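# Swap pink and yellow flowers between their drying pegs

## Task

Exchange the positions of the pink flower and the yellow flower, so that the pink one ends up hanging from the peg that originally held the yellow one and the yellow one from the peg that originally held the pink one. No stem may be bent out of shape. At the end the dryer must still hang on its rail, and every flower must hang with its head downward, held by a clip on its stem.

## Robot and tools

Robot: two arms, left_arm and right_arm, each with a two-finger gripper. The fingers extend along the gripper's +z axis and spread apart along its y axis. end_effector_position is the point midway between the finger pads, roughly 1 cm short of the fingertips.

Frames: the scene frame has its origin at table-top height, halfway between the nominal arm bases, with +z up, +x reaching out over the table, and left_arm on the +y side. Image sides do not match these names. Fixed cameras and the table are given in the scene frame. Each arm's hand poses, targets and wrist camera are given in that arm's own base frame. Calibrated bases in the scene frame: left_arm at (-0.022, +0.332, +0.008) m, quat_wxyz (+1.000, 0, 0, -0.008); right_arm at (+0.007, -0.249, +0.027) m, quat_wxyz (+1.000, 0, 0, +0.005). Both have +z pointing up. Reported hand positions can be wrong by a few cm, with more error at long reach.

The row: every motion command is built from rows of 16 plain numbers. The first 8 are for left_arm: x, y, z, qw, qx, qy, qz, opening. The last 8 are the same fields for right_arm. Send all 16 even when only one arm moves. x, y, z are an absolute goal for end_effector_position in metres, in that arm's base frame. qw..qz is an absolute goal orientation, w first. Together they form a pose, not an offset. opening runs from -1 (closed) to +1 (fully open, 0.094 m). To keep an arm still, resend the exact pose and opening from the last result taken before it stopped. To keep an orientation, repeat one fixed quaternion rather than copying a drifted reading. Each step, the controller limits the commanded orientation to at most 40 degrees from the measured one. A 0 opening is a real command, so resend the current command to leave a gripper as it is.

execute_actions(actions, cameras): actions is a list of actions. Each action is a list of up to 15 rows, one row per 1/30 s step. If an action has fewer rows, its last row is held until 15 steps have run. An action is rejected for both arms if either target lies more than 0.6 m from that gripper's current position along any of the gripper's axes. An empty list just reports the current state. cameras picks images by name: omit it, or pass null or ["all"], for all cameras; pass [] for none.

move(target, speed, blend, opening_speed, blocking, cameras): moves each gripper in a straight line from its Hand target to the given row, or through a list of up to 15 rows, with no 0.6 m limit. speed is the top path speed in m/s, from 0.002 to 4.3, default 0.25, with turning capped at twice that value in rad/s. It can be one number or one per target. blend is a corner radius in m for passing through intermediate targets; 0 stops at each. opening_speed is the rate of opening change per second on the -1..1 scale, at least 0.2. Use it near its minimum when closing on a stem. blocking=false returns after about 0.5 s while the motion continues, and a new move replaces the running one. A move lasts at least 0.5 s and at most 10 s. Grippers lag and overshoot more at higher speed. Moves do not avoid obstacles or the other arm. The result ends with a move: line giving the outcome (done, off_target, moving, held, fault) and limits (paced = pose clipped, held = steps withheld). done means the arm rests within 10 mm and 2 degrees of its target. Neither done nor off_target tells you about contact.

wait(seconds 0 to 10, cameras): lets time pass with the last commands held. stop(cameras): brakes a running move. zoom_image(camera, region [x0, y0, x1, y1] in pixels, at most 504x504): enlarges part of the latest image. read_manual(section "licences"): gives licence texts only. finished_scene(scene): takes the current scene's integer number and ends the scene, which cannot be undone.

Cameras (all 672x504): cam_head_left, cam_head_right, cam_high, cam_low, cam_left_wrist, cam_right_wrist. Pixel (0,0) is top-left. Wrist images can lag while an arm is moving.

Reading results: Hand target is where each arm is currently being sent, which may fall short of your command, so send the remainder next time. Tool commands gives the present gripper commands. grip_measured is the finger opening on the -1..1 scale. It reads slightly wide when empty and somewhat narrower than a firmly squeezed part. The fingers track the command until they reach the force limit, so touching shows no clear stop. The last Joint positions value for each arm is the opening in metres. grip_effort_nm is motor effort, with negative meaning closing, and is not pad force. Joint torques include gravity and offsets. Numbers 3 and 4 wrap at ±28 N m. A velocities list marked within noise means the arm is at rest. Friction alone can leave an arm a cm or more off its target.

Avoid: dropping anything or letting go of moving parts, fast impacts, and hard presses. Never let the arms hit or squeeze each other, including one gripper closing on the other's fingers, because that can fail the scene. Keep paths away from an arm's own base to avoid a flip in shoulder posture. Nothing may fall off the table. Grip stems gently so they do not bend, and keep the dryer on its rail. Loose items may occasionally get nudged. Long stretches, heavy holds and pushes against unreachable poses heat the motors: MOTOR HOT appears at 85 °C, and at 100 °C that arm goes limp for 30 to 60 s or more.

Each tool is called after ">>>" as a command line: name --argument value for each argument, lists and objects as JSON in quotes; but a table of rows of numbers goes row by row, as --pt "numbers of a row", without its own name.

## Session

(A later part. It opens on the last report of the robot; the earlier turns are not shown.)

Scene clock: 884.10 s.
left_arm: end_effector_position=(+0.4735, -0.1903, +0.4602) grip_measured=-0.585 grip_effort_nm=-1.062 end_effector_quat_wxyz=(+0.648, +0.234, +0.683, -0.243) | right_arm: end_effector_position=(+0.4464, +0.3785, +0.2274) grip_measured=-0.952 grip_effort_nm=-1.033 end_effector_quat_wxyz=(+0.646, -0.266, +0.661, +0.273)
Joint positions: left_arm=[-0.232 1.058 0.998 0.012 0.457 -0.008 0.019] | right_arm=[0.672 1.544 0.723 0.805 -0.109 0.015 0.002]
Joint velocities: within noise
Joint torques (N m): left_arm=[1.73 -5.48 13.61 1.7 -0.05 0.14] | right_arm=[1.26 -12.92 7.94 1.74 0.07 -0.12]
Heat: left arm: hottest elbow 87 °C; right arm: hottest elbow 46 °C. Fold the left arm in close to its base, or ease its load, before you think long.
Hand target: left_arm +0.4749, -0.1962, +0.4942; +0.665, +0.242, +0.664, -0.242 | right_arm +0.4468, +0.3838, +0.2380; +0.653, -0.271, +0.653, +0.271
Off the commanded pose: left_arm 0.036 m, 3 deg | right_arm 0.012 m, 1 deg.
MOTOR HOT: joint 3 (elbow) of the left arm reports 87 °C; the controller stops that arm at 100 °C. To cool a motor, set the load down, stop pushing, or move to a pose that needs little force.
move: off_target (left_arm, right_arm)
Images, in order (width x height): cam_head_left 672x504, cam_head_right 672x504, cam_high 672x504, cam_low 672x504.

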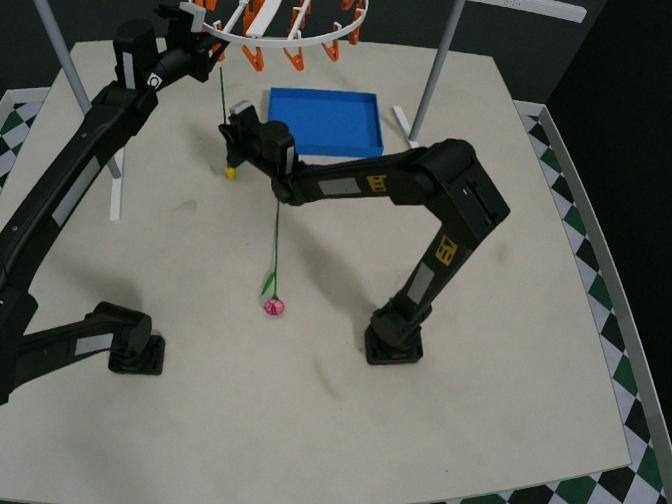

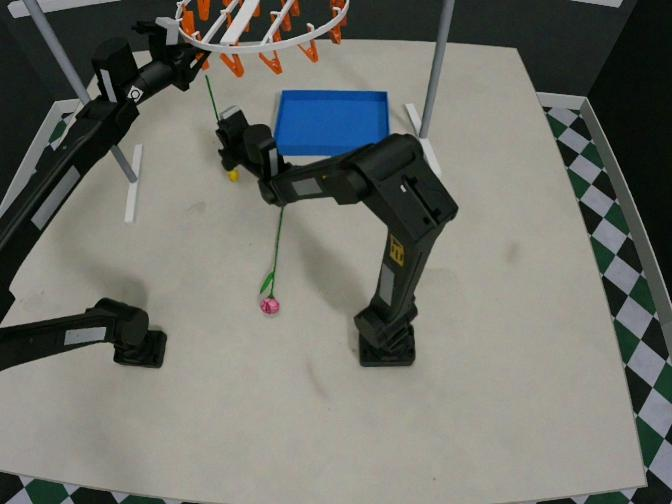

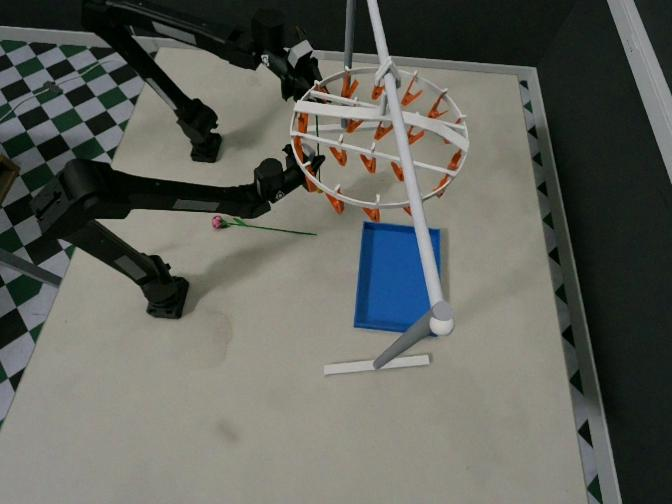

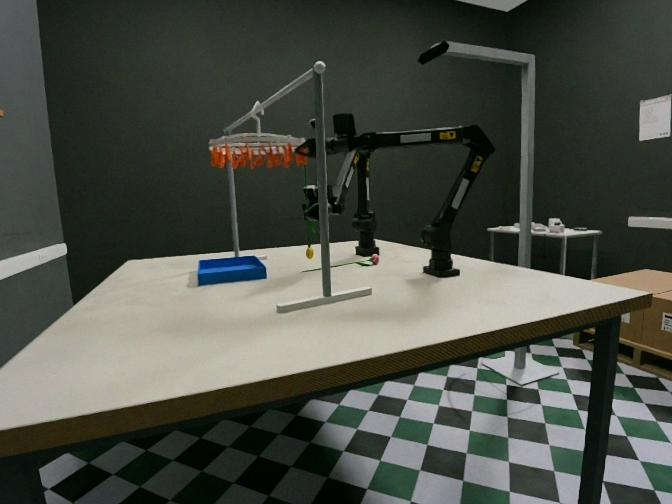

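>>> move --target '[0.477,-0.197,0.495,0.6645,0.2418,0.6645,-0.2418,-0.62,0.453,0.389,0.268,0.653,-0.271,0.653,0.271,-0.97]' --speed 0.08 --cameras '["cam_head_left","cam_head_right","cam_low","cam_high"]'

>>> zoom_image --camera "cam_head_left" --region '[190, 40, 240, 90]'

>>> zoom_image --camera "cam_head_right" --region '[180, 45, 230, 95]'

>>> zoom_image --camera "cam_low" --region '[280, 140, 330, 190]'

>>> zoom_image --camera "cam_high" --region '[290, 60, 360, 130]'

Scene clock: 889.70 s.
left_arm: end_effector_position=(+0.4735, -0.1903, +0.4606) grip_measured=-0.585 grip_effort_nm=-1.067 end_effector_quat_wxyz=(+0.648, +0.234, +0.683, -0.243) | right_arm: end_effector_position=(+0.4444, +0.3769, +0.2383) grip_measured=-0.952 grip_effort_nm=-1.028 end_effector_quat_wxyz=(+0.634, -0.269, +0.673, +0.269)
Joint positions: left_arm=[-0.232 1.058 0.999 0.012 0.457 -0.008 0.019] | right_arm=[0.672 1.493 0.736 0.706 -0.109 0.015 0.002]
Joint velocities: within noise
Joint torques (N m): left_arm=[1.73 -5.54 13.55 1.69 -0.05 0.14] | right_arm=[1.14 -12.86 10.91 1.8 0.09 -0.11]
Heat: left arm: hottest elbow 88 °C; right arm: hottest elbow 46 °C. Fold the left arm in close to its base, or ease its load, before you think long.
Hand target: left_arm +0.4750, -0.1962, +0.4942; +0.665, +0.242, +0.664, -0.242 | right_arm +0.4515, +0.3877, +0.2683; +0.653, -0.271, +0.653, +0.271
Off the commanded pose: left_arm 0.035 m, 3 deg | right_arm 0.033 m, 3 deg.
MOTOR HOT: still on. Joint 3 (elbow) of the left arm reports 88 °C.
move: off_target (left_arm, right_arm)
Images, in order (width x height): cam_head_left 672x504, cam_head_right 672x504, cam_high 672x504, cam_low 672x504.

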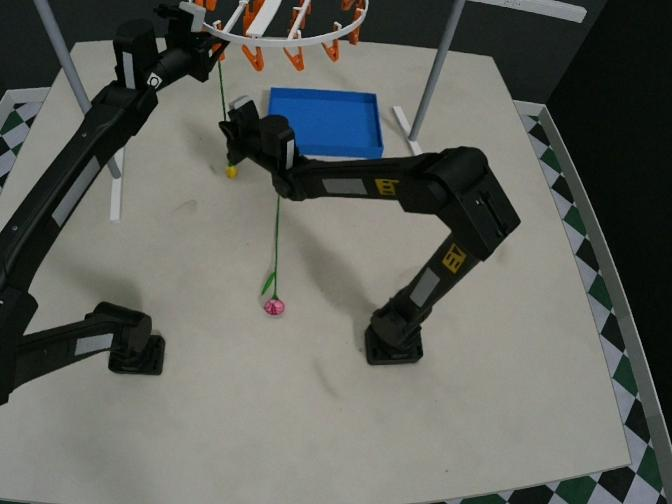

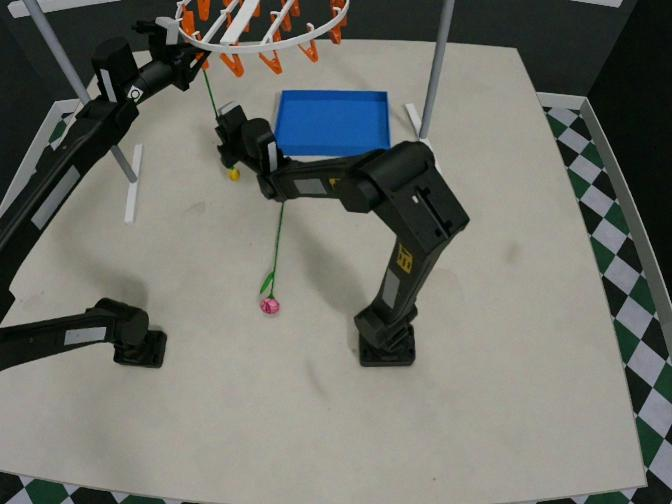

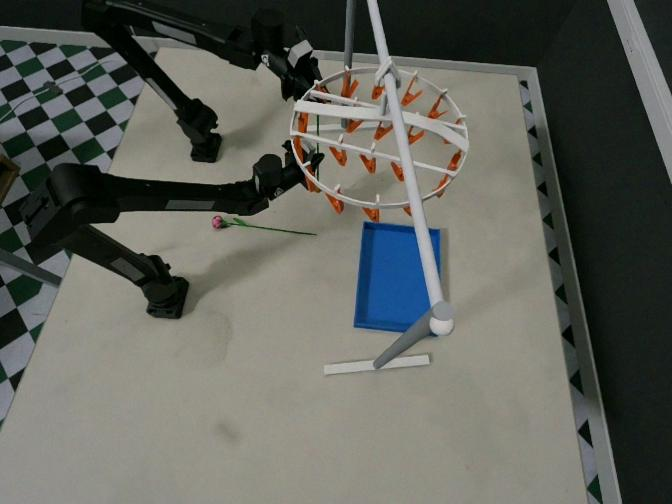

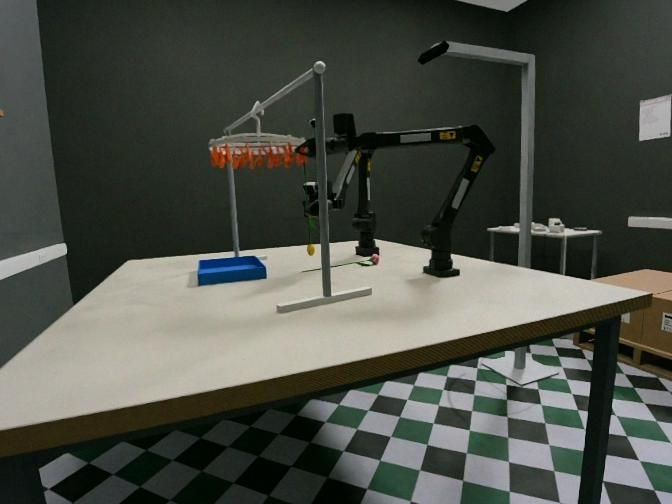

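Scaled by 10.080 from the camera's 672x504 image, which has a finer 960x720 frame.

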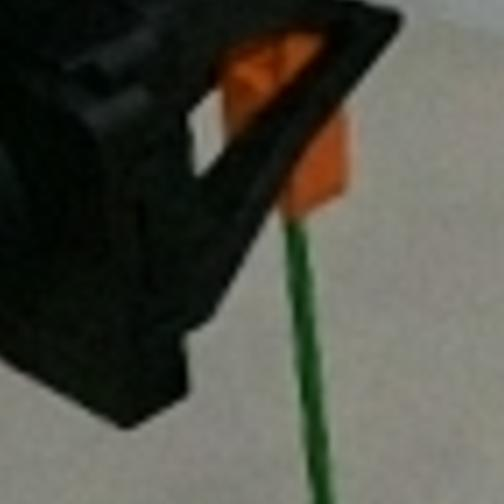

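Scaled by 10.080 from the camera's 672x504 image, which has a finer 960x720 frame.

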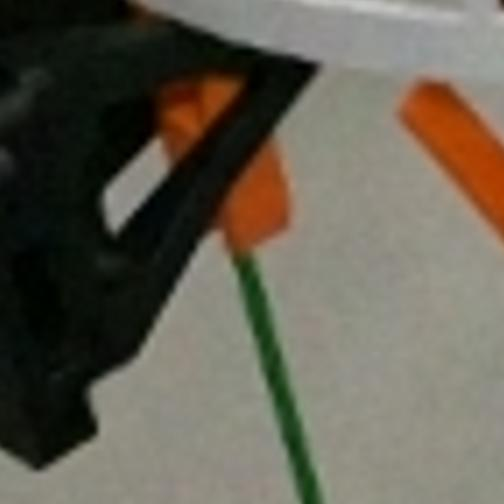

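Scaled by 10.080 from the camera's 672x504 image, which has a finer 960x720 frame.

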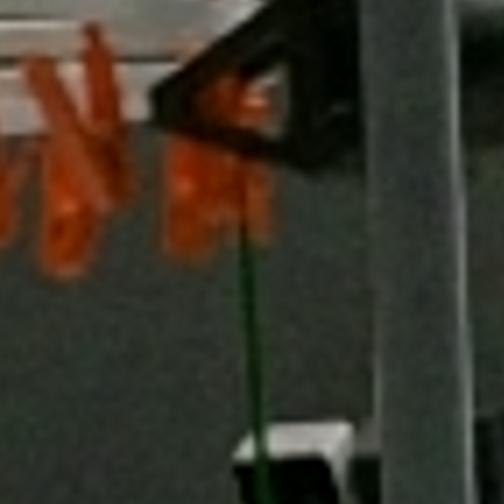

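Scaled by 7.200 from the camera's 672x504 image, which has a finer 960x720 frame.

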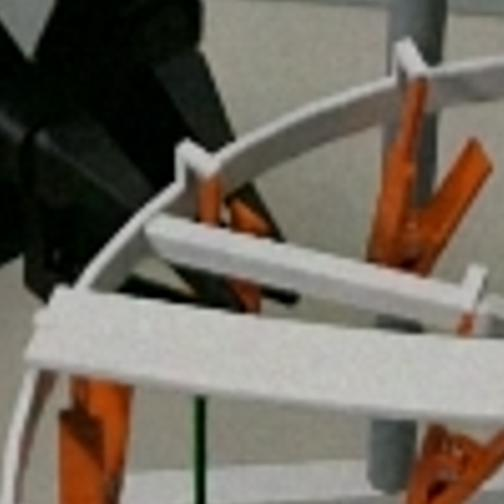

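>>> move --target '[0.477,-0.197,0.495,0.6645,0.2418,0.6645,-0.2418,-0.62,0.455,0.392,0.280,0.653,-0.271,0.653,0.271,-0.97]' --speed 0.08 --cameras '["cam_head_left","cam_head_right","cam_low"]'

>>> zoom_image --camera "cam_head_left" --region '[190, 40, 240, 90]'

>>> zoom_image --camera "cam_head_right" --region '[180, 45, 230, 95]'

>>> zoom_image --camera "cam_low" --region '[280, 140, 330, 190]'

Scene clock: 894.40 s.
left_arm: end_effector_position=(+0.4735, -0.1903, +0.4606) grip_measured=-0.585 grip_effort_nm=-1.067 end_effector_quat_wxyz=(+0.648, +0.234, +0.683, -0.243) | right_arm: end_effector_position=(+0.4478, +0.3791, +0.2493) grip_measured=-0.952 grip_effort_nm=-1.028 end_effector_quat_wxyz=(+0.634, -0.268, +0.674, +0.268)
Joint positions: left_arm=[-0.232 1.058 0.999 0.012 0.457 -0.008 0.019] | right_arm=[0.672 1.478 0.759 0.667 -0.107 0.015 0.002]
Joint velocities: within noise
Joint torques (N m): left_arm=[1.79 -5.54 13.56 1.69 -0.04 0.15] | right_arm=[1.38 -12.92 11.11 1.74 0.07 -0.11]
Heat: left arm: hottest elbow 90 °C; right arm: hottest elbow 47 °C. Fold the left arm in close to its base, or ease its load, before you think long.
Hand target: left_arm +0.4750, -0.1962, +0.4942; +0.665, +0.242, +0.664, -0.242 | right_arm +0.4535, +0.3907, +0.2803; +0.653, -0.271, +0.653, +0.271
Off the commanded pose: left_arm 0.035 m, 3 deg | right_arm 0.034 m, 3 deg.
MOTOR HOT: still on. Joint 3 (elbow) of the left arm reports 90 °C.
move: off_target (left_arm, right_arm)
Images, in order (width x height): cam_head_left 672x504, cam_head_right 672x504, cam_low 672x504.

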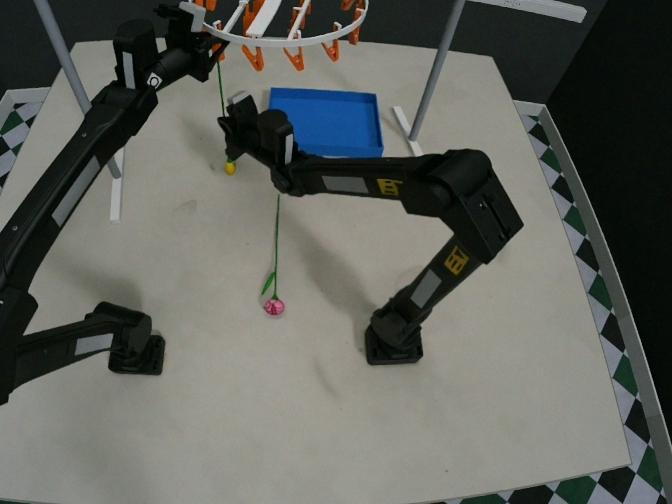

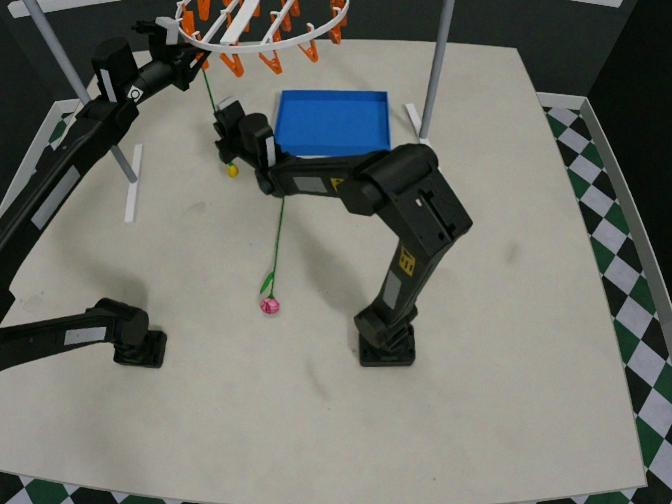

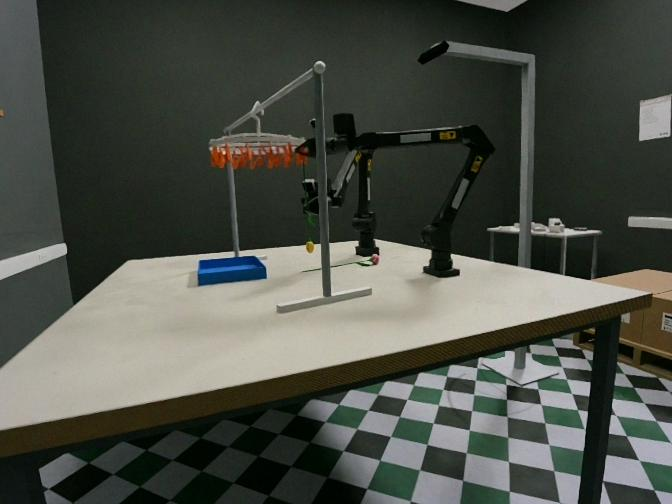

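Scaled by 10.080 from the camera's 672x504 image, which has a finer 960x720 frame.

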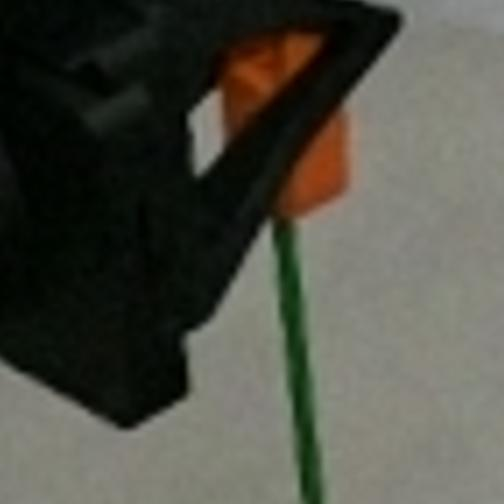

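Scaled by 10.080 from the camera's 672x504 image, which has a finer 960x720 frame.

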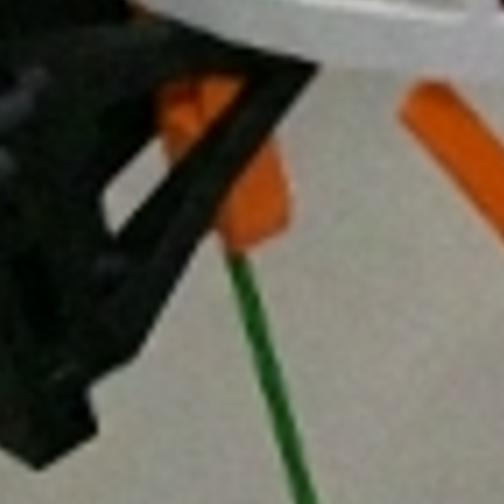

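Scaled by 10.080 from the camera's 672x504 image, which has a finer 960x720 frame.

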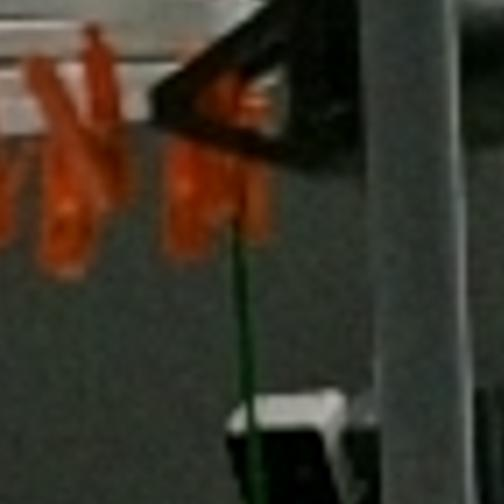

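>>> move --target '[0.477,-0.197,0.495,0.6645,0.2418,0.6645,-0.2418,-0.62,0.449,0.395,0.284,0.653,-0.271,0.653,0.271,-0.97]' --speed 0.08 --cameras '["cam_head_left","cam_low"]'

>>> zoom_image --camera "cam_low" --region '[280, 140, 330, 190]'

>>> zoom_image --camera "cam_head_left" --region '[190, 40, 240, 90]'

Scene clock: 899.47 s.
left_arm: end_effector_position=(+0.4735, -0.1903, +0.4606) grip_measured=-0.585 grip_effort_nm=-1.062 end_effector_quat_wxyz=(+0.648, +0.234, +0.683, -0.243) | right_arm: end_effector_position=(+0.4429, +0.3829, +0.2527) grip_measured=-0.952 grip_effort_nm=-1.033 end_effector_quat_wxyz=(+0.634, -0.269, +0.674, +0.268)
Joint positions: left_arm=[-0.232 1.058 0.999 0.012 0.457 -0.008 0.019] | right_arm=[0.687 1.467 0.759 0.656 -0.092 0.015 0.002]
Joint velocities: within noise
Joint torques (N m): left_arm=[1.79 -5.48 13.55 1.69 -0.05 0.14] | right_arm=[1.38 -13.04 11.03 1.81 0.11 -0.11]
Heat: left arm: hottest elbow 91 °C; right arm: hottest elbow 47 °C. Fold the left arm in close to its base, or ease its load, before you think long.
Hand target: left_arm +0.4750, -0.1962, +0.4942; +0.665, +0.242, +0.664, -0.242 | right_arm +0.4476, +0.3937, +0.2842; +0.653, -0.271, +0.653, +0.271
Off the commanded pose: left_arm 0.035 m, 3 deg | right_arm 0.034 m, 3 deg.
MOTOR HOT: still on. Joint 3 (elbow) of the left arm reports 91 °C.
move: off_target (left_arm, right_arm)
Images, in order (width x height): cam_head_left 672x504, cam_low 672x504.

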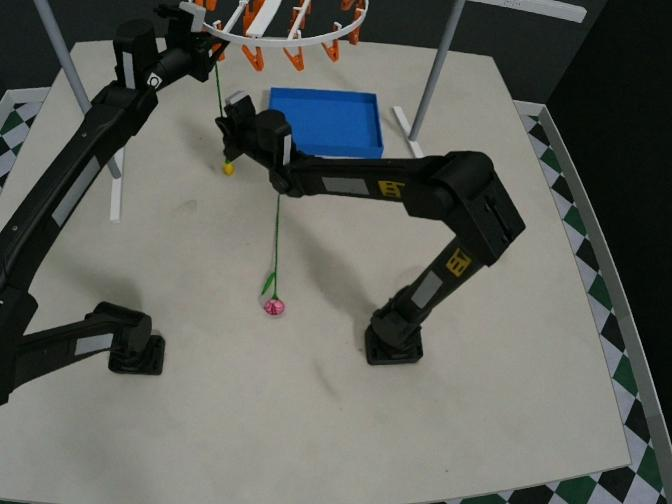

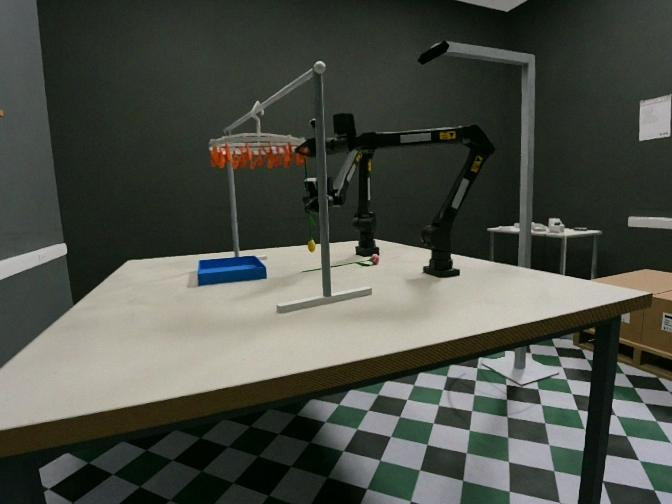

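Scaled by 10.080 from the camera's 672x504 image, which has a finer 960x720 frame.

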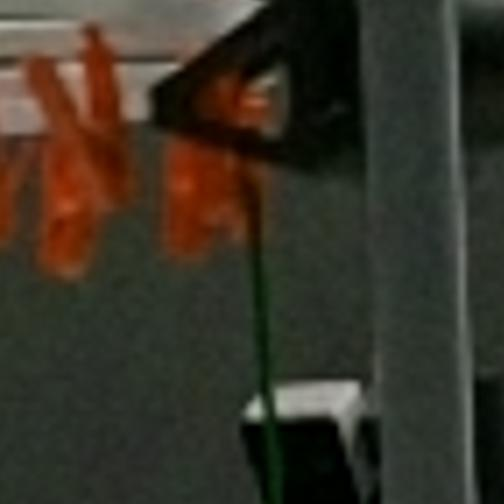

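Scaled by 10.080 from the camera's 672x504 image, which has a finer 960x720 frame.

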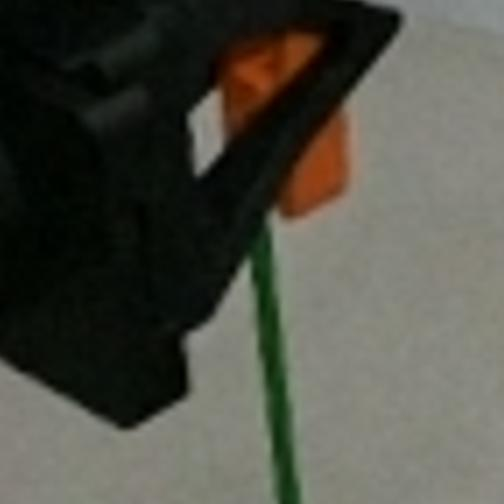

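>>> move --target '[0.477,-0.197,0.495,0.6645,0.2418,0.6645,-0.2418,-0.62,0.446,0.385,0.232,0.653,-0.271,0.653,0.271,-0.97]' --speed 0.1 --cameras '["cam_head_left","cam_head_right","cam_low"]'

>>> zoom_image --camera "cam_head_left" --region '[190, 40, 240, 90]'

>>> zoom_image --camera "cam_head_right" --region '[180, 45, 230, 95]'

>>> zoom_image --camera "cam_low" --region '[280, 140, 330, 190]'

Scene clock: 913.20 s.
left_arm: end_effector_position=(+0.4735, -0.1903, +0.4606) grip_measured=-0.585 grip_effort_nm=-1.062 end_effector_quat_wxyz=(+0.648, +0.234, +0.683, -0.243) | right_arm: end_effector_position=(+0.4452, +0.3868, +0.2356) grip_measured=-0.952 grip_effort_nm=-1.028 end_effector_quat_wxyz=(+0.649, -0.267, +0.656, +0.276)
Joint positions: left_arm=[-0.232 1.058 0.999 0.012 0.457 -0.008 0.019] | right_arm=[0.687 1.541 0.74 0.797 -0.102 0.015 0.002]
Joint velocities: within noise
Joint torques (N m): left_arm=[1.73 -5.48 13.56 1.69 -0.05 0.14] | right_arm=[0.26 -11.75 6.45 2.89 -0.09 -0.12]
Heat: left arm: hottest elbow 94 °C; right arm: hottest elbow 48 °C. Fold the left arm in close to its base, or ease its load, before you think long.
Hand target: left_arm +0.4750, -0.1962, +0.4942; +0.665, +0.242, +0.664, -0.242 | right_arm +0.4460, +0.3849, +0.2322; +0.653, -0.271, +0.653, +0.271
Off the commanded pose: left_arm 0.035 m, 3 deg | right_arm 0.004 m, 1 deg.
MOTOR HOT: still on. Joint 3 (elbow) of the left arm reports 94 °C.
move: off_target (left_arm)
Images, in order (width x height): cam_head_left 672x504, cam_head_right 672x504, cam_low 672x504.

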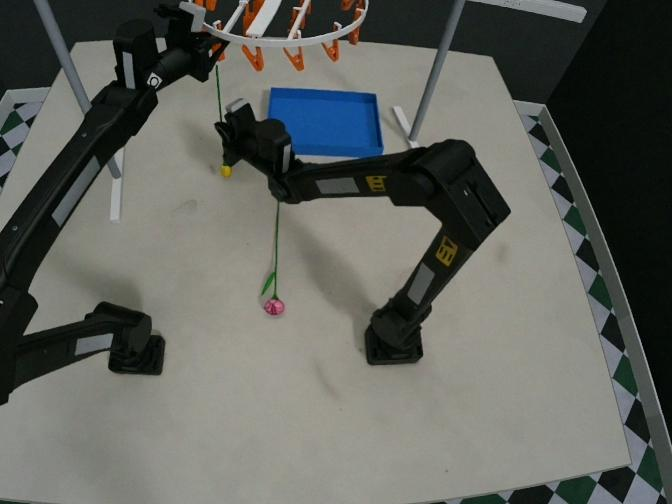

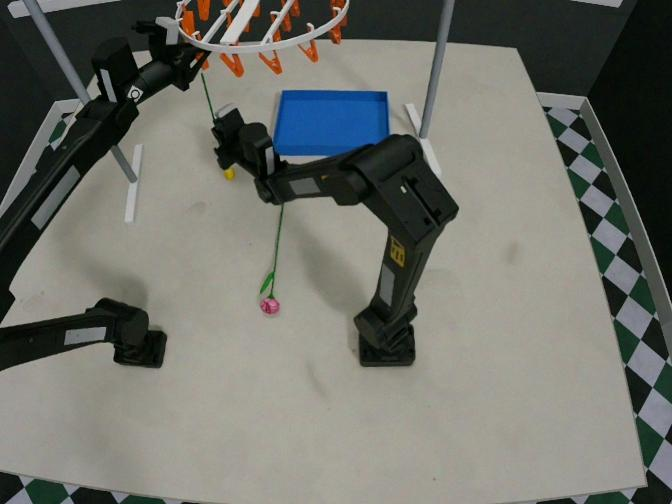

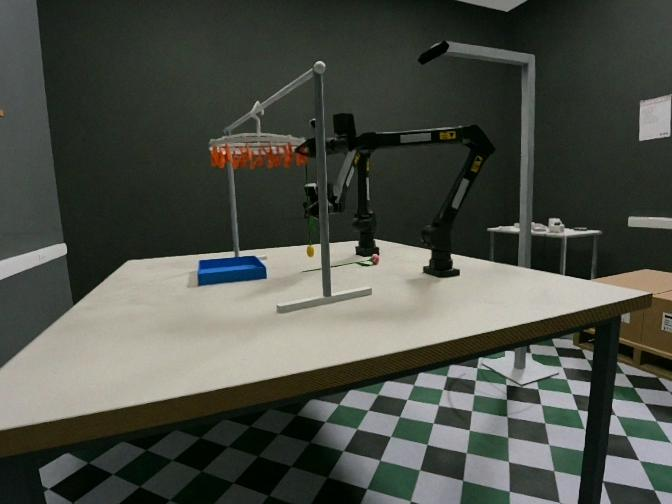

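Scaled by 10.080 from the camera's 672x504 image, which has a finer 960x720 frame.

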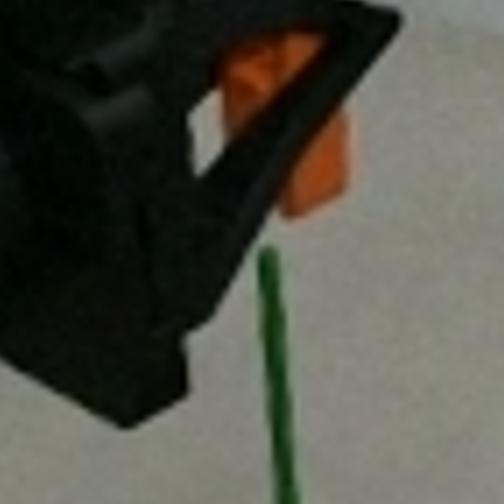

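Scaled by 10.080 from the camera's 672x504 image, which has a finer 960x720 frame.

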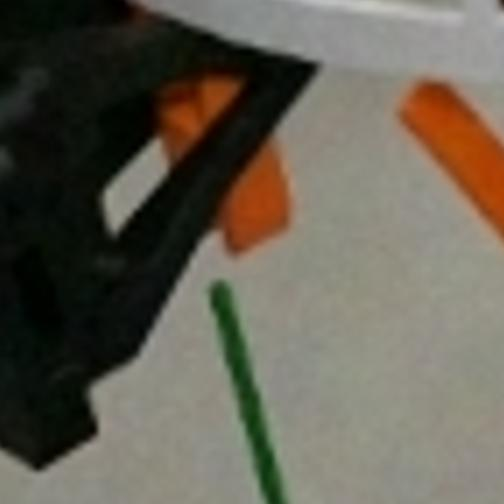

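Scaled by 10.080 from the camera's 672x504 image, which has a finer 960x720 frame.

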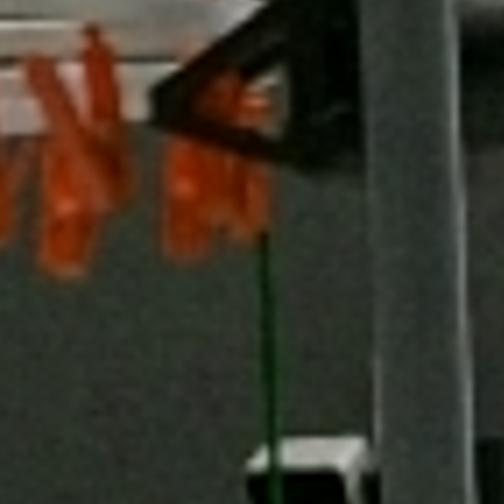

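>>> move --target '[0.477,-0.197,0.495,0.6645,0.2418,0.6645,-0.2418,-0.62,0.450,0.380,0.274,0.653,-0.271,0.653,0.271,-0.97]' --speed 0.1 --cameras '["cam_head_left","cam_head_right","cam_low"]'

>>> zoom_image --camera "cam_head_left" --region '[190, 40, 240, 90]'

>>> zoom_image --camera "cam_low" --region '[280, 140, 330, 190]'

Scene clock: 920.70 s.
left_arm: end_effector_position=(+0.4735, -0.1903, +0.4606) grip_measured=-0.585 grip_effort_nm=-1.067 end_effector_quat_wxyz=(+0.648, +0.234, +0.683, -0.243) | right_arm: end_effector_position=(+0.4392, +0.3784, +0.2547) grip_measured=-0.952 grip_effort_nm=-1.033 end_effector_quat_wxyz=(+0.639, -0.272, +0.665, +0.275)
Joint positions: left_arm=[-0.232 1.058 0.999 0.012 0.457 -0.008 0.019] | right_arm=[0.677 1.46 0.74 0.688 -0.117 0.015 0.002]
Joint velocities: within noise
Joint torques (N m): left_arm=[1.79 -5.48 13.56 1.69 -0.05 0.14] | right_arm=[-0.26 -11.99 9.96 1.74 -0.11 -0.11]
Heat: left arm: hottest elbow 94 °C; right arm: hottest elbow 48 °C. Fold the left arm in close to its base, or ease its load, before you think long.
Hand target: left_arm +0.4750, -0.1962, +0.4942; +0.665, +0.242, +0.664, -0.242 | right_arm +0.4493, +0.3795, +0.2742; +0.653, -0.271, +0.653, +0.271
Off the commanded pose: left_arm 0.035 m, 3 deg | right_arm 0.022 m, 2 deg.
MOTOR HOT: still on. Joint 3 (elbow) of the left arm reports 94 °C.
move: off_target (left_arm, right_arm)
Images, in order (width x height): cam_head_left 672x504, cam_head_right 672x504, cam_low 672x504.

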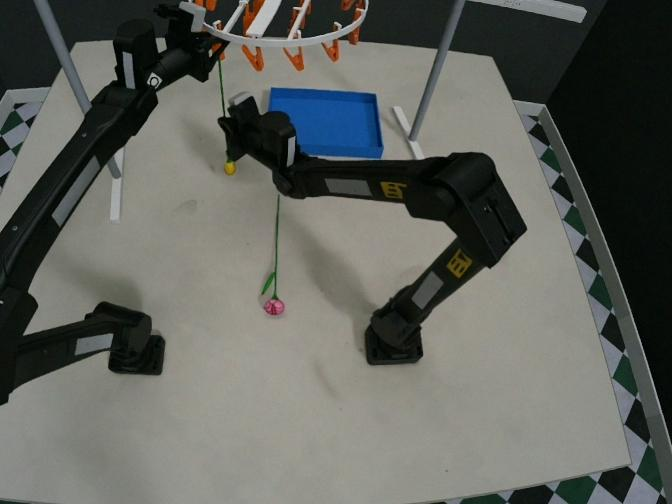

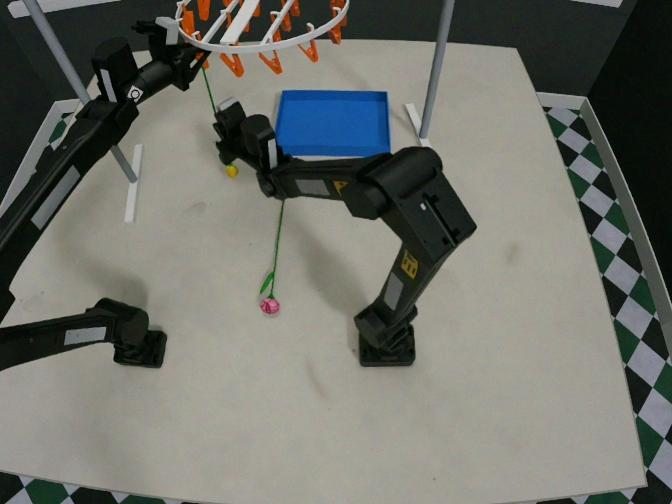

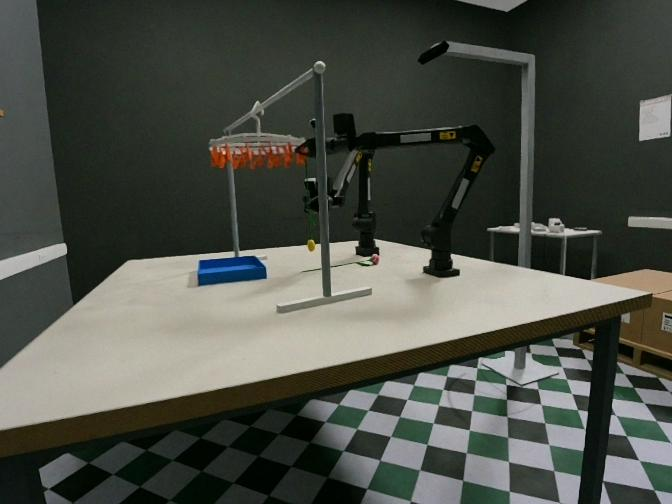

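Scaled by 10.080 from the camera's 672x504 image, which has a finer 960x720 frame.

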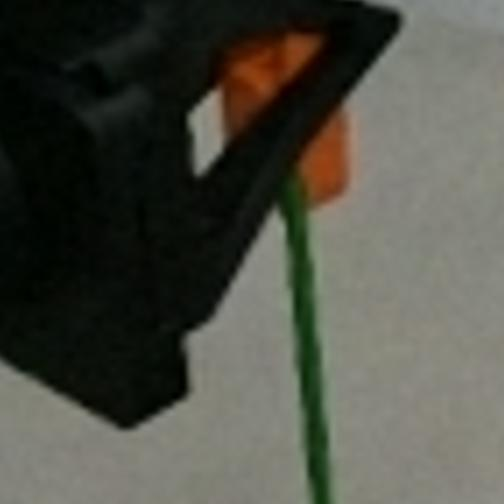

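Scaled by 10.080 from the camera's 672x504 image, which has a finer 960x720 frame.

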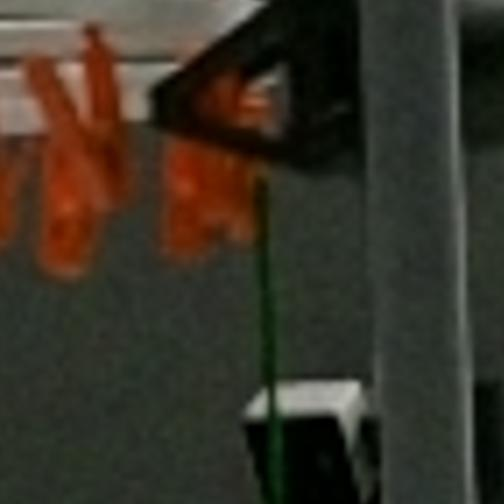

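>>> move --target '[0.477,-0.197,0.495,0.6645,0.2418,0.6645,-0.2418,-0.62,0.446,0.380,0.19,0.653,-0.271,0.653,0.271,-0.97]' --speed 0.2 --cameras '[]'

>>> move --target '[0.475,-0.197,0.487,0.6645,0.2418,0.6645,-0.2418,0.0,0.446,0.380,0.19,0.653,-0.271,0.653,0.271,-0.97]' --opening_speed 0.4 --cameras '[]'

>>> move --pt "0.415 -0.134 0.468 0.6645 0.2418 0.6645 -0.2418 0.0 0.446 0.380 0.17 0.653 -0.271 0.653 0.271 -0.97" --pt "0.30 -0.04 0.40 0.6645 0.2418 0.6645 -0.2418 0.0 0.446 0.380 0.17 0.653 -0.271 0.653 0.271 -0.97" --pt "0.22 0.03 0.20 0.679 0.198 0.679 -0.198 0.0 0.446 0.380 0.17 0.653 -0.271 0.653 0.271 -0.97" --speed 0.2 --blend 0.02

Scene clock: 928.63 s.
left_arm: end_effector_position=(+0.4735, -0.1903, +0.4606) grip_measured=-0.585 grip_effort_nm=-1.067 end_effector_quat_wxyz=(+0.648, +0.234, +0.683, -0.243) | right_arm: end_effector_position=(+0.4441, +0.3821, +0.1877) grip_measured=-0.952 grip_effort_nm=-1.038 end_effector_quat_wxyz=(+0.645, -0.270, +0.659, +0.277)
Joint positions: left_arm=[-0.232 1.058 0.999 0.012 0.457 -0.008 0.019] | right_arm=[0.677 1.649 0.697 0.937 -0.116 0.015 0.002]
Joint velocities: within noise
Joint torques (N m): left_arm=[1.79 -5.54 13.55 1.72 -0.05 0.14] | right_arm=[0.21 -13.1 5.93 2.88 0.07 -0.11]
Heat: left arm: hottest elbow 95 °C; right arm: hottest elbow 49 °C. Fold the left arm in close to its base, or ease its load, before you think long.
Hand target: left_arm +0.4750, -0.1962, +0.4942; +0.665, +0.242, +0.664, -0.242 | right_arm +0.4459, +0.3801, +0.1901; +0.653, -0.271, +0.653, +0.271
Off the commanded pose: left_arm 0.035 m, 3 deg | right_arm 0.004 m, 1 deg.
MOTOR HOT: still on. Joint 3 (elbow) of the left arm reports 95 °C.
move: off_target (left_arm)
No camera images: "cameras" was empty.

Scene clock: 930.50 s.
left_arm: end_effector_position=(+0.4734, -0.1908, +0.4606) grip_measured=-0.003 grip_effort_nm=0.056 end_effector_quat_wxyz=(+0.648, +0.234, +0.683, -0.243) | right_arm: end_effector_position=(+0.4441, +0.3821, +0.1879) grip_measured=-0.952 grip_effort_nm=-1.033 end_effector_quat_wxyz=(+0.645, -0.270, +0.659, +0.277)
Joint positions: left_arm=[-0.234 1.058 0.999 0.012 0.456 -0.008 0.047] | right_arm=[0.677 1.649 0.697 0.938 -0.116 0.015 0.002]
Joint velocities: within noise
Joint torques (N m): left_arm=[1.73 -5.71 12.04 2.45 -0.05 0.14] | right_arm=[0.21 -12.86 5.85 2.78 0.09 -0.11]
Heat: left arm: hottest elbow 95 °C; right arm: hottest elbow 49 °C. Fold the left arm in close to its base, or ease its load, before you think long.
Hand target: left_arm +0.4738, -0.1965, +0.4865; +0.664, +0.242, +0.665, -0.242 | right_arm +0.4459, +0.3801, +0.1900; +0.653, -0.271, +0.653, +0.271
Off the commanded pose: left_arm 0.027 m, 3 deg | right_arm 0.004 m, 1 deg.
MOTOR HOT: still on. Joint 3 (elbow) of the left arm reports 95 °C.
move: off_target (left_arm)
No camera images: "cameras" was empty.

Scene clock: 934.03 s.
left_arm: end_effector_position=(+0.2207, +0.0264, +0.1986) grip_measured=-0.002 grip_effort_nm=0.051 end_effector_quat_wxyz=(+0.677, +0.191, +0.681, -0.203) | right_arm: end_effector_position=(+0.4462, +0.3838, +0.1768) grip_measured=-0.952 grip_effort_nm=-1.038 end_effector_quat_wxyz=(+0.651, -0.268, +0.653, +0.278)
Joint positions: left_arm=[1.006 0.478 0.074 0.186 1.57 0.201 0.047] | right_arm=[0.677 1.697 0.697 1.004 -0.116 0.015 0.002]
Joint velocities: within noise
Joint torques (N m): left_arm=[3.37 2.2 8.17 1.95 0.28 0.18] | right_arm=[0.38 -12.45 4.92 2.78 0.08 -0.11]
Heat: left arm: hottest elbow 93 °C; right arm: hottest elbow 49 °C. Fold the left arm in close to its base, or ease its load, before you think long.
Hand target: left_arm +0.2208, +0.0295, +0.1999; +0.680, +0.194, +0.680, -0.194 | right_arm +0.4459, +0.3801, +0.1700; +0.653, -0.271, +0.653, +0.271
Off the commanded pose: left_arm 0.004 m, 1 deg | right_arm 0.008 m, 1 deg.
MOTOR HOT: still on. Joint 3 (elbow) of the left arm reports 93 °C.
joint sent to its limit (left arm) — joint 5 (wrist yaw), upper limit. The joint targets still meet the commanded pose.
move: done
camera_calibration:
cam_left_wrist: T_world_to_cam=[[-0.530097, -0.847928, 0.003854, 0.138545], [-0.358896, 0.220247, -0.90702, 0.292245], [0.768239, -0.482191, -0.42107, 0.0172623], [0, 0, 0, 1]] pos_world=[0.165066, 0.0614341, 0.271807]
cam_right_wrist: T_world_to_cam=[[0.716551, -0.697511, -0.00580245, -0.0520325], [-0.291304, -0.291677, -0.91108, 0.444168], [0.633795, 0.654525, -0.412189, -0.374197], [0, 0, 0, 1]] pos_world=[0.403836, 0.338182, 0.250131]

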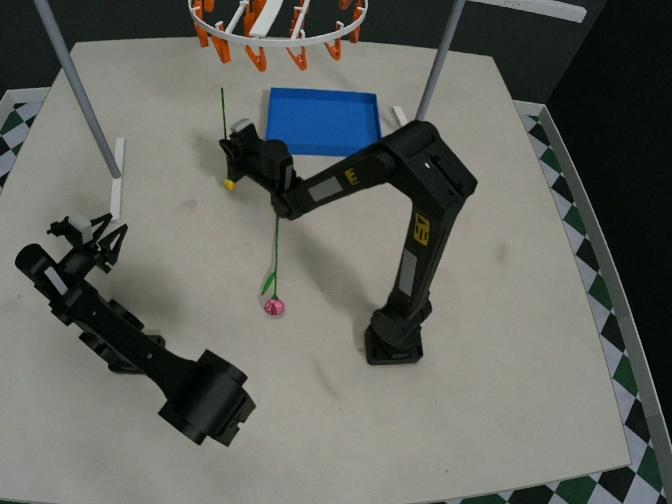

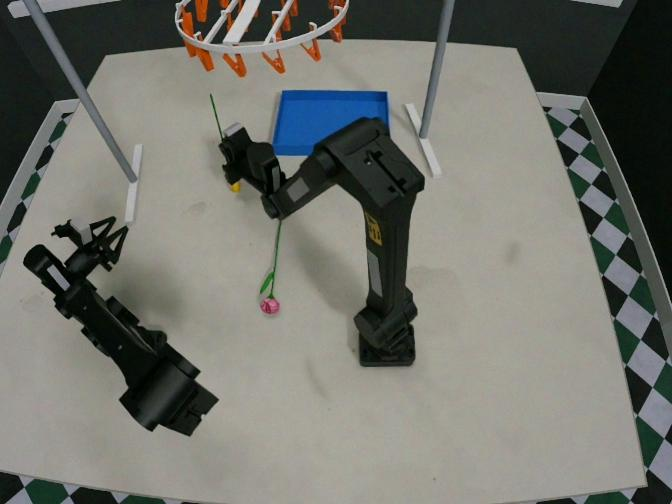

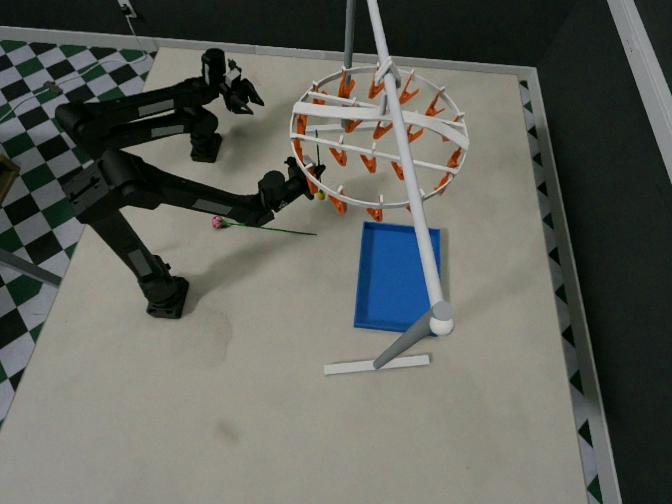

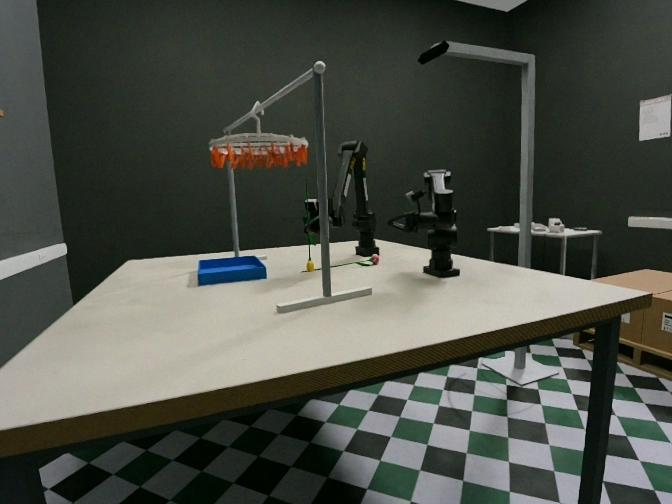

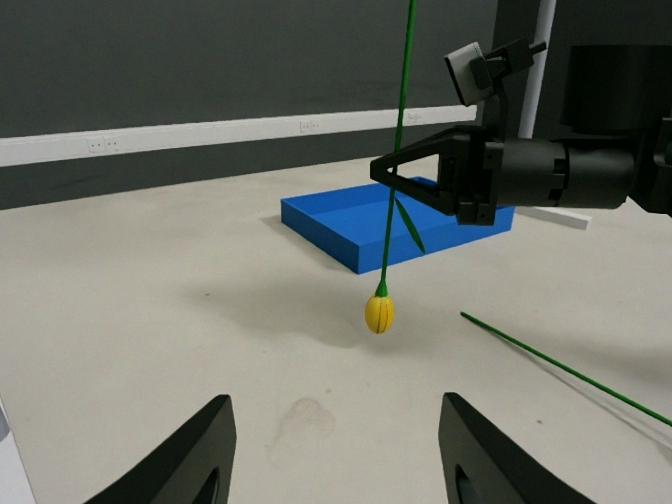

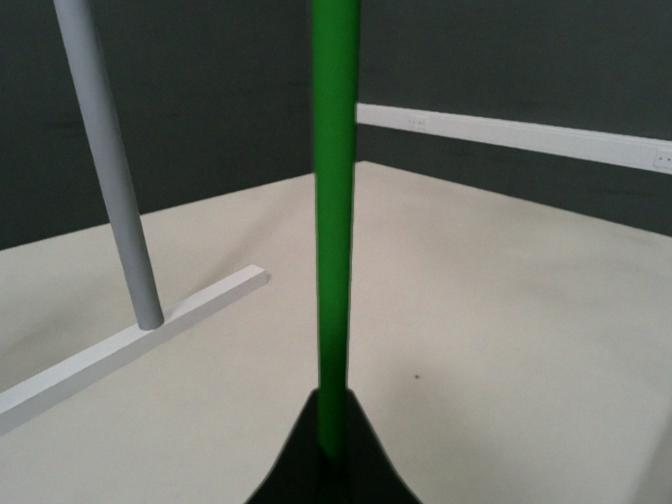

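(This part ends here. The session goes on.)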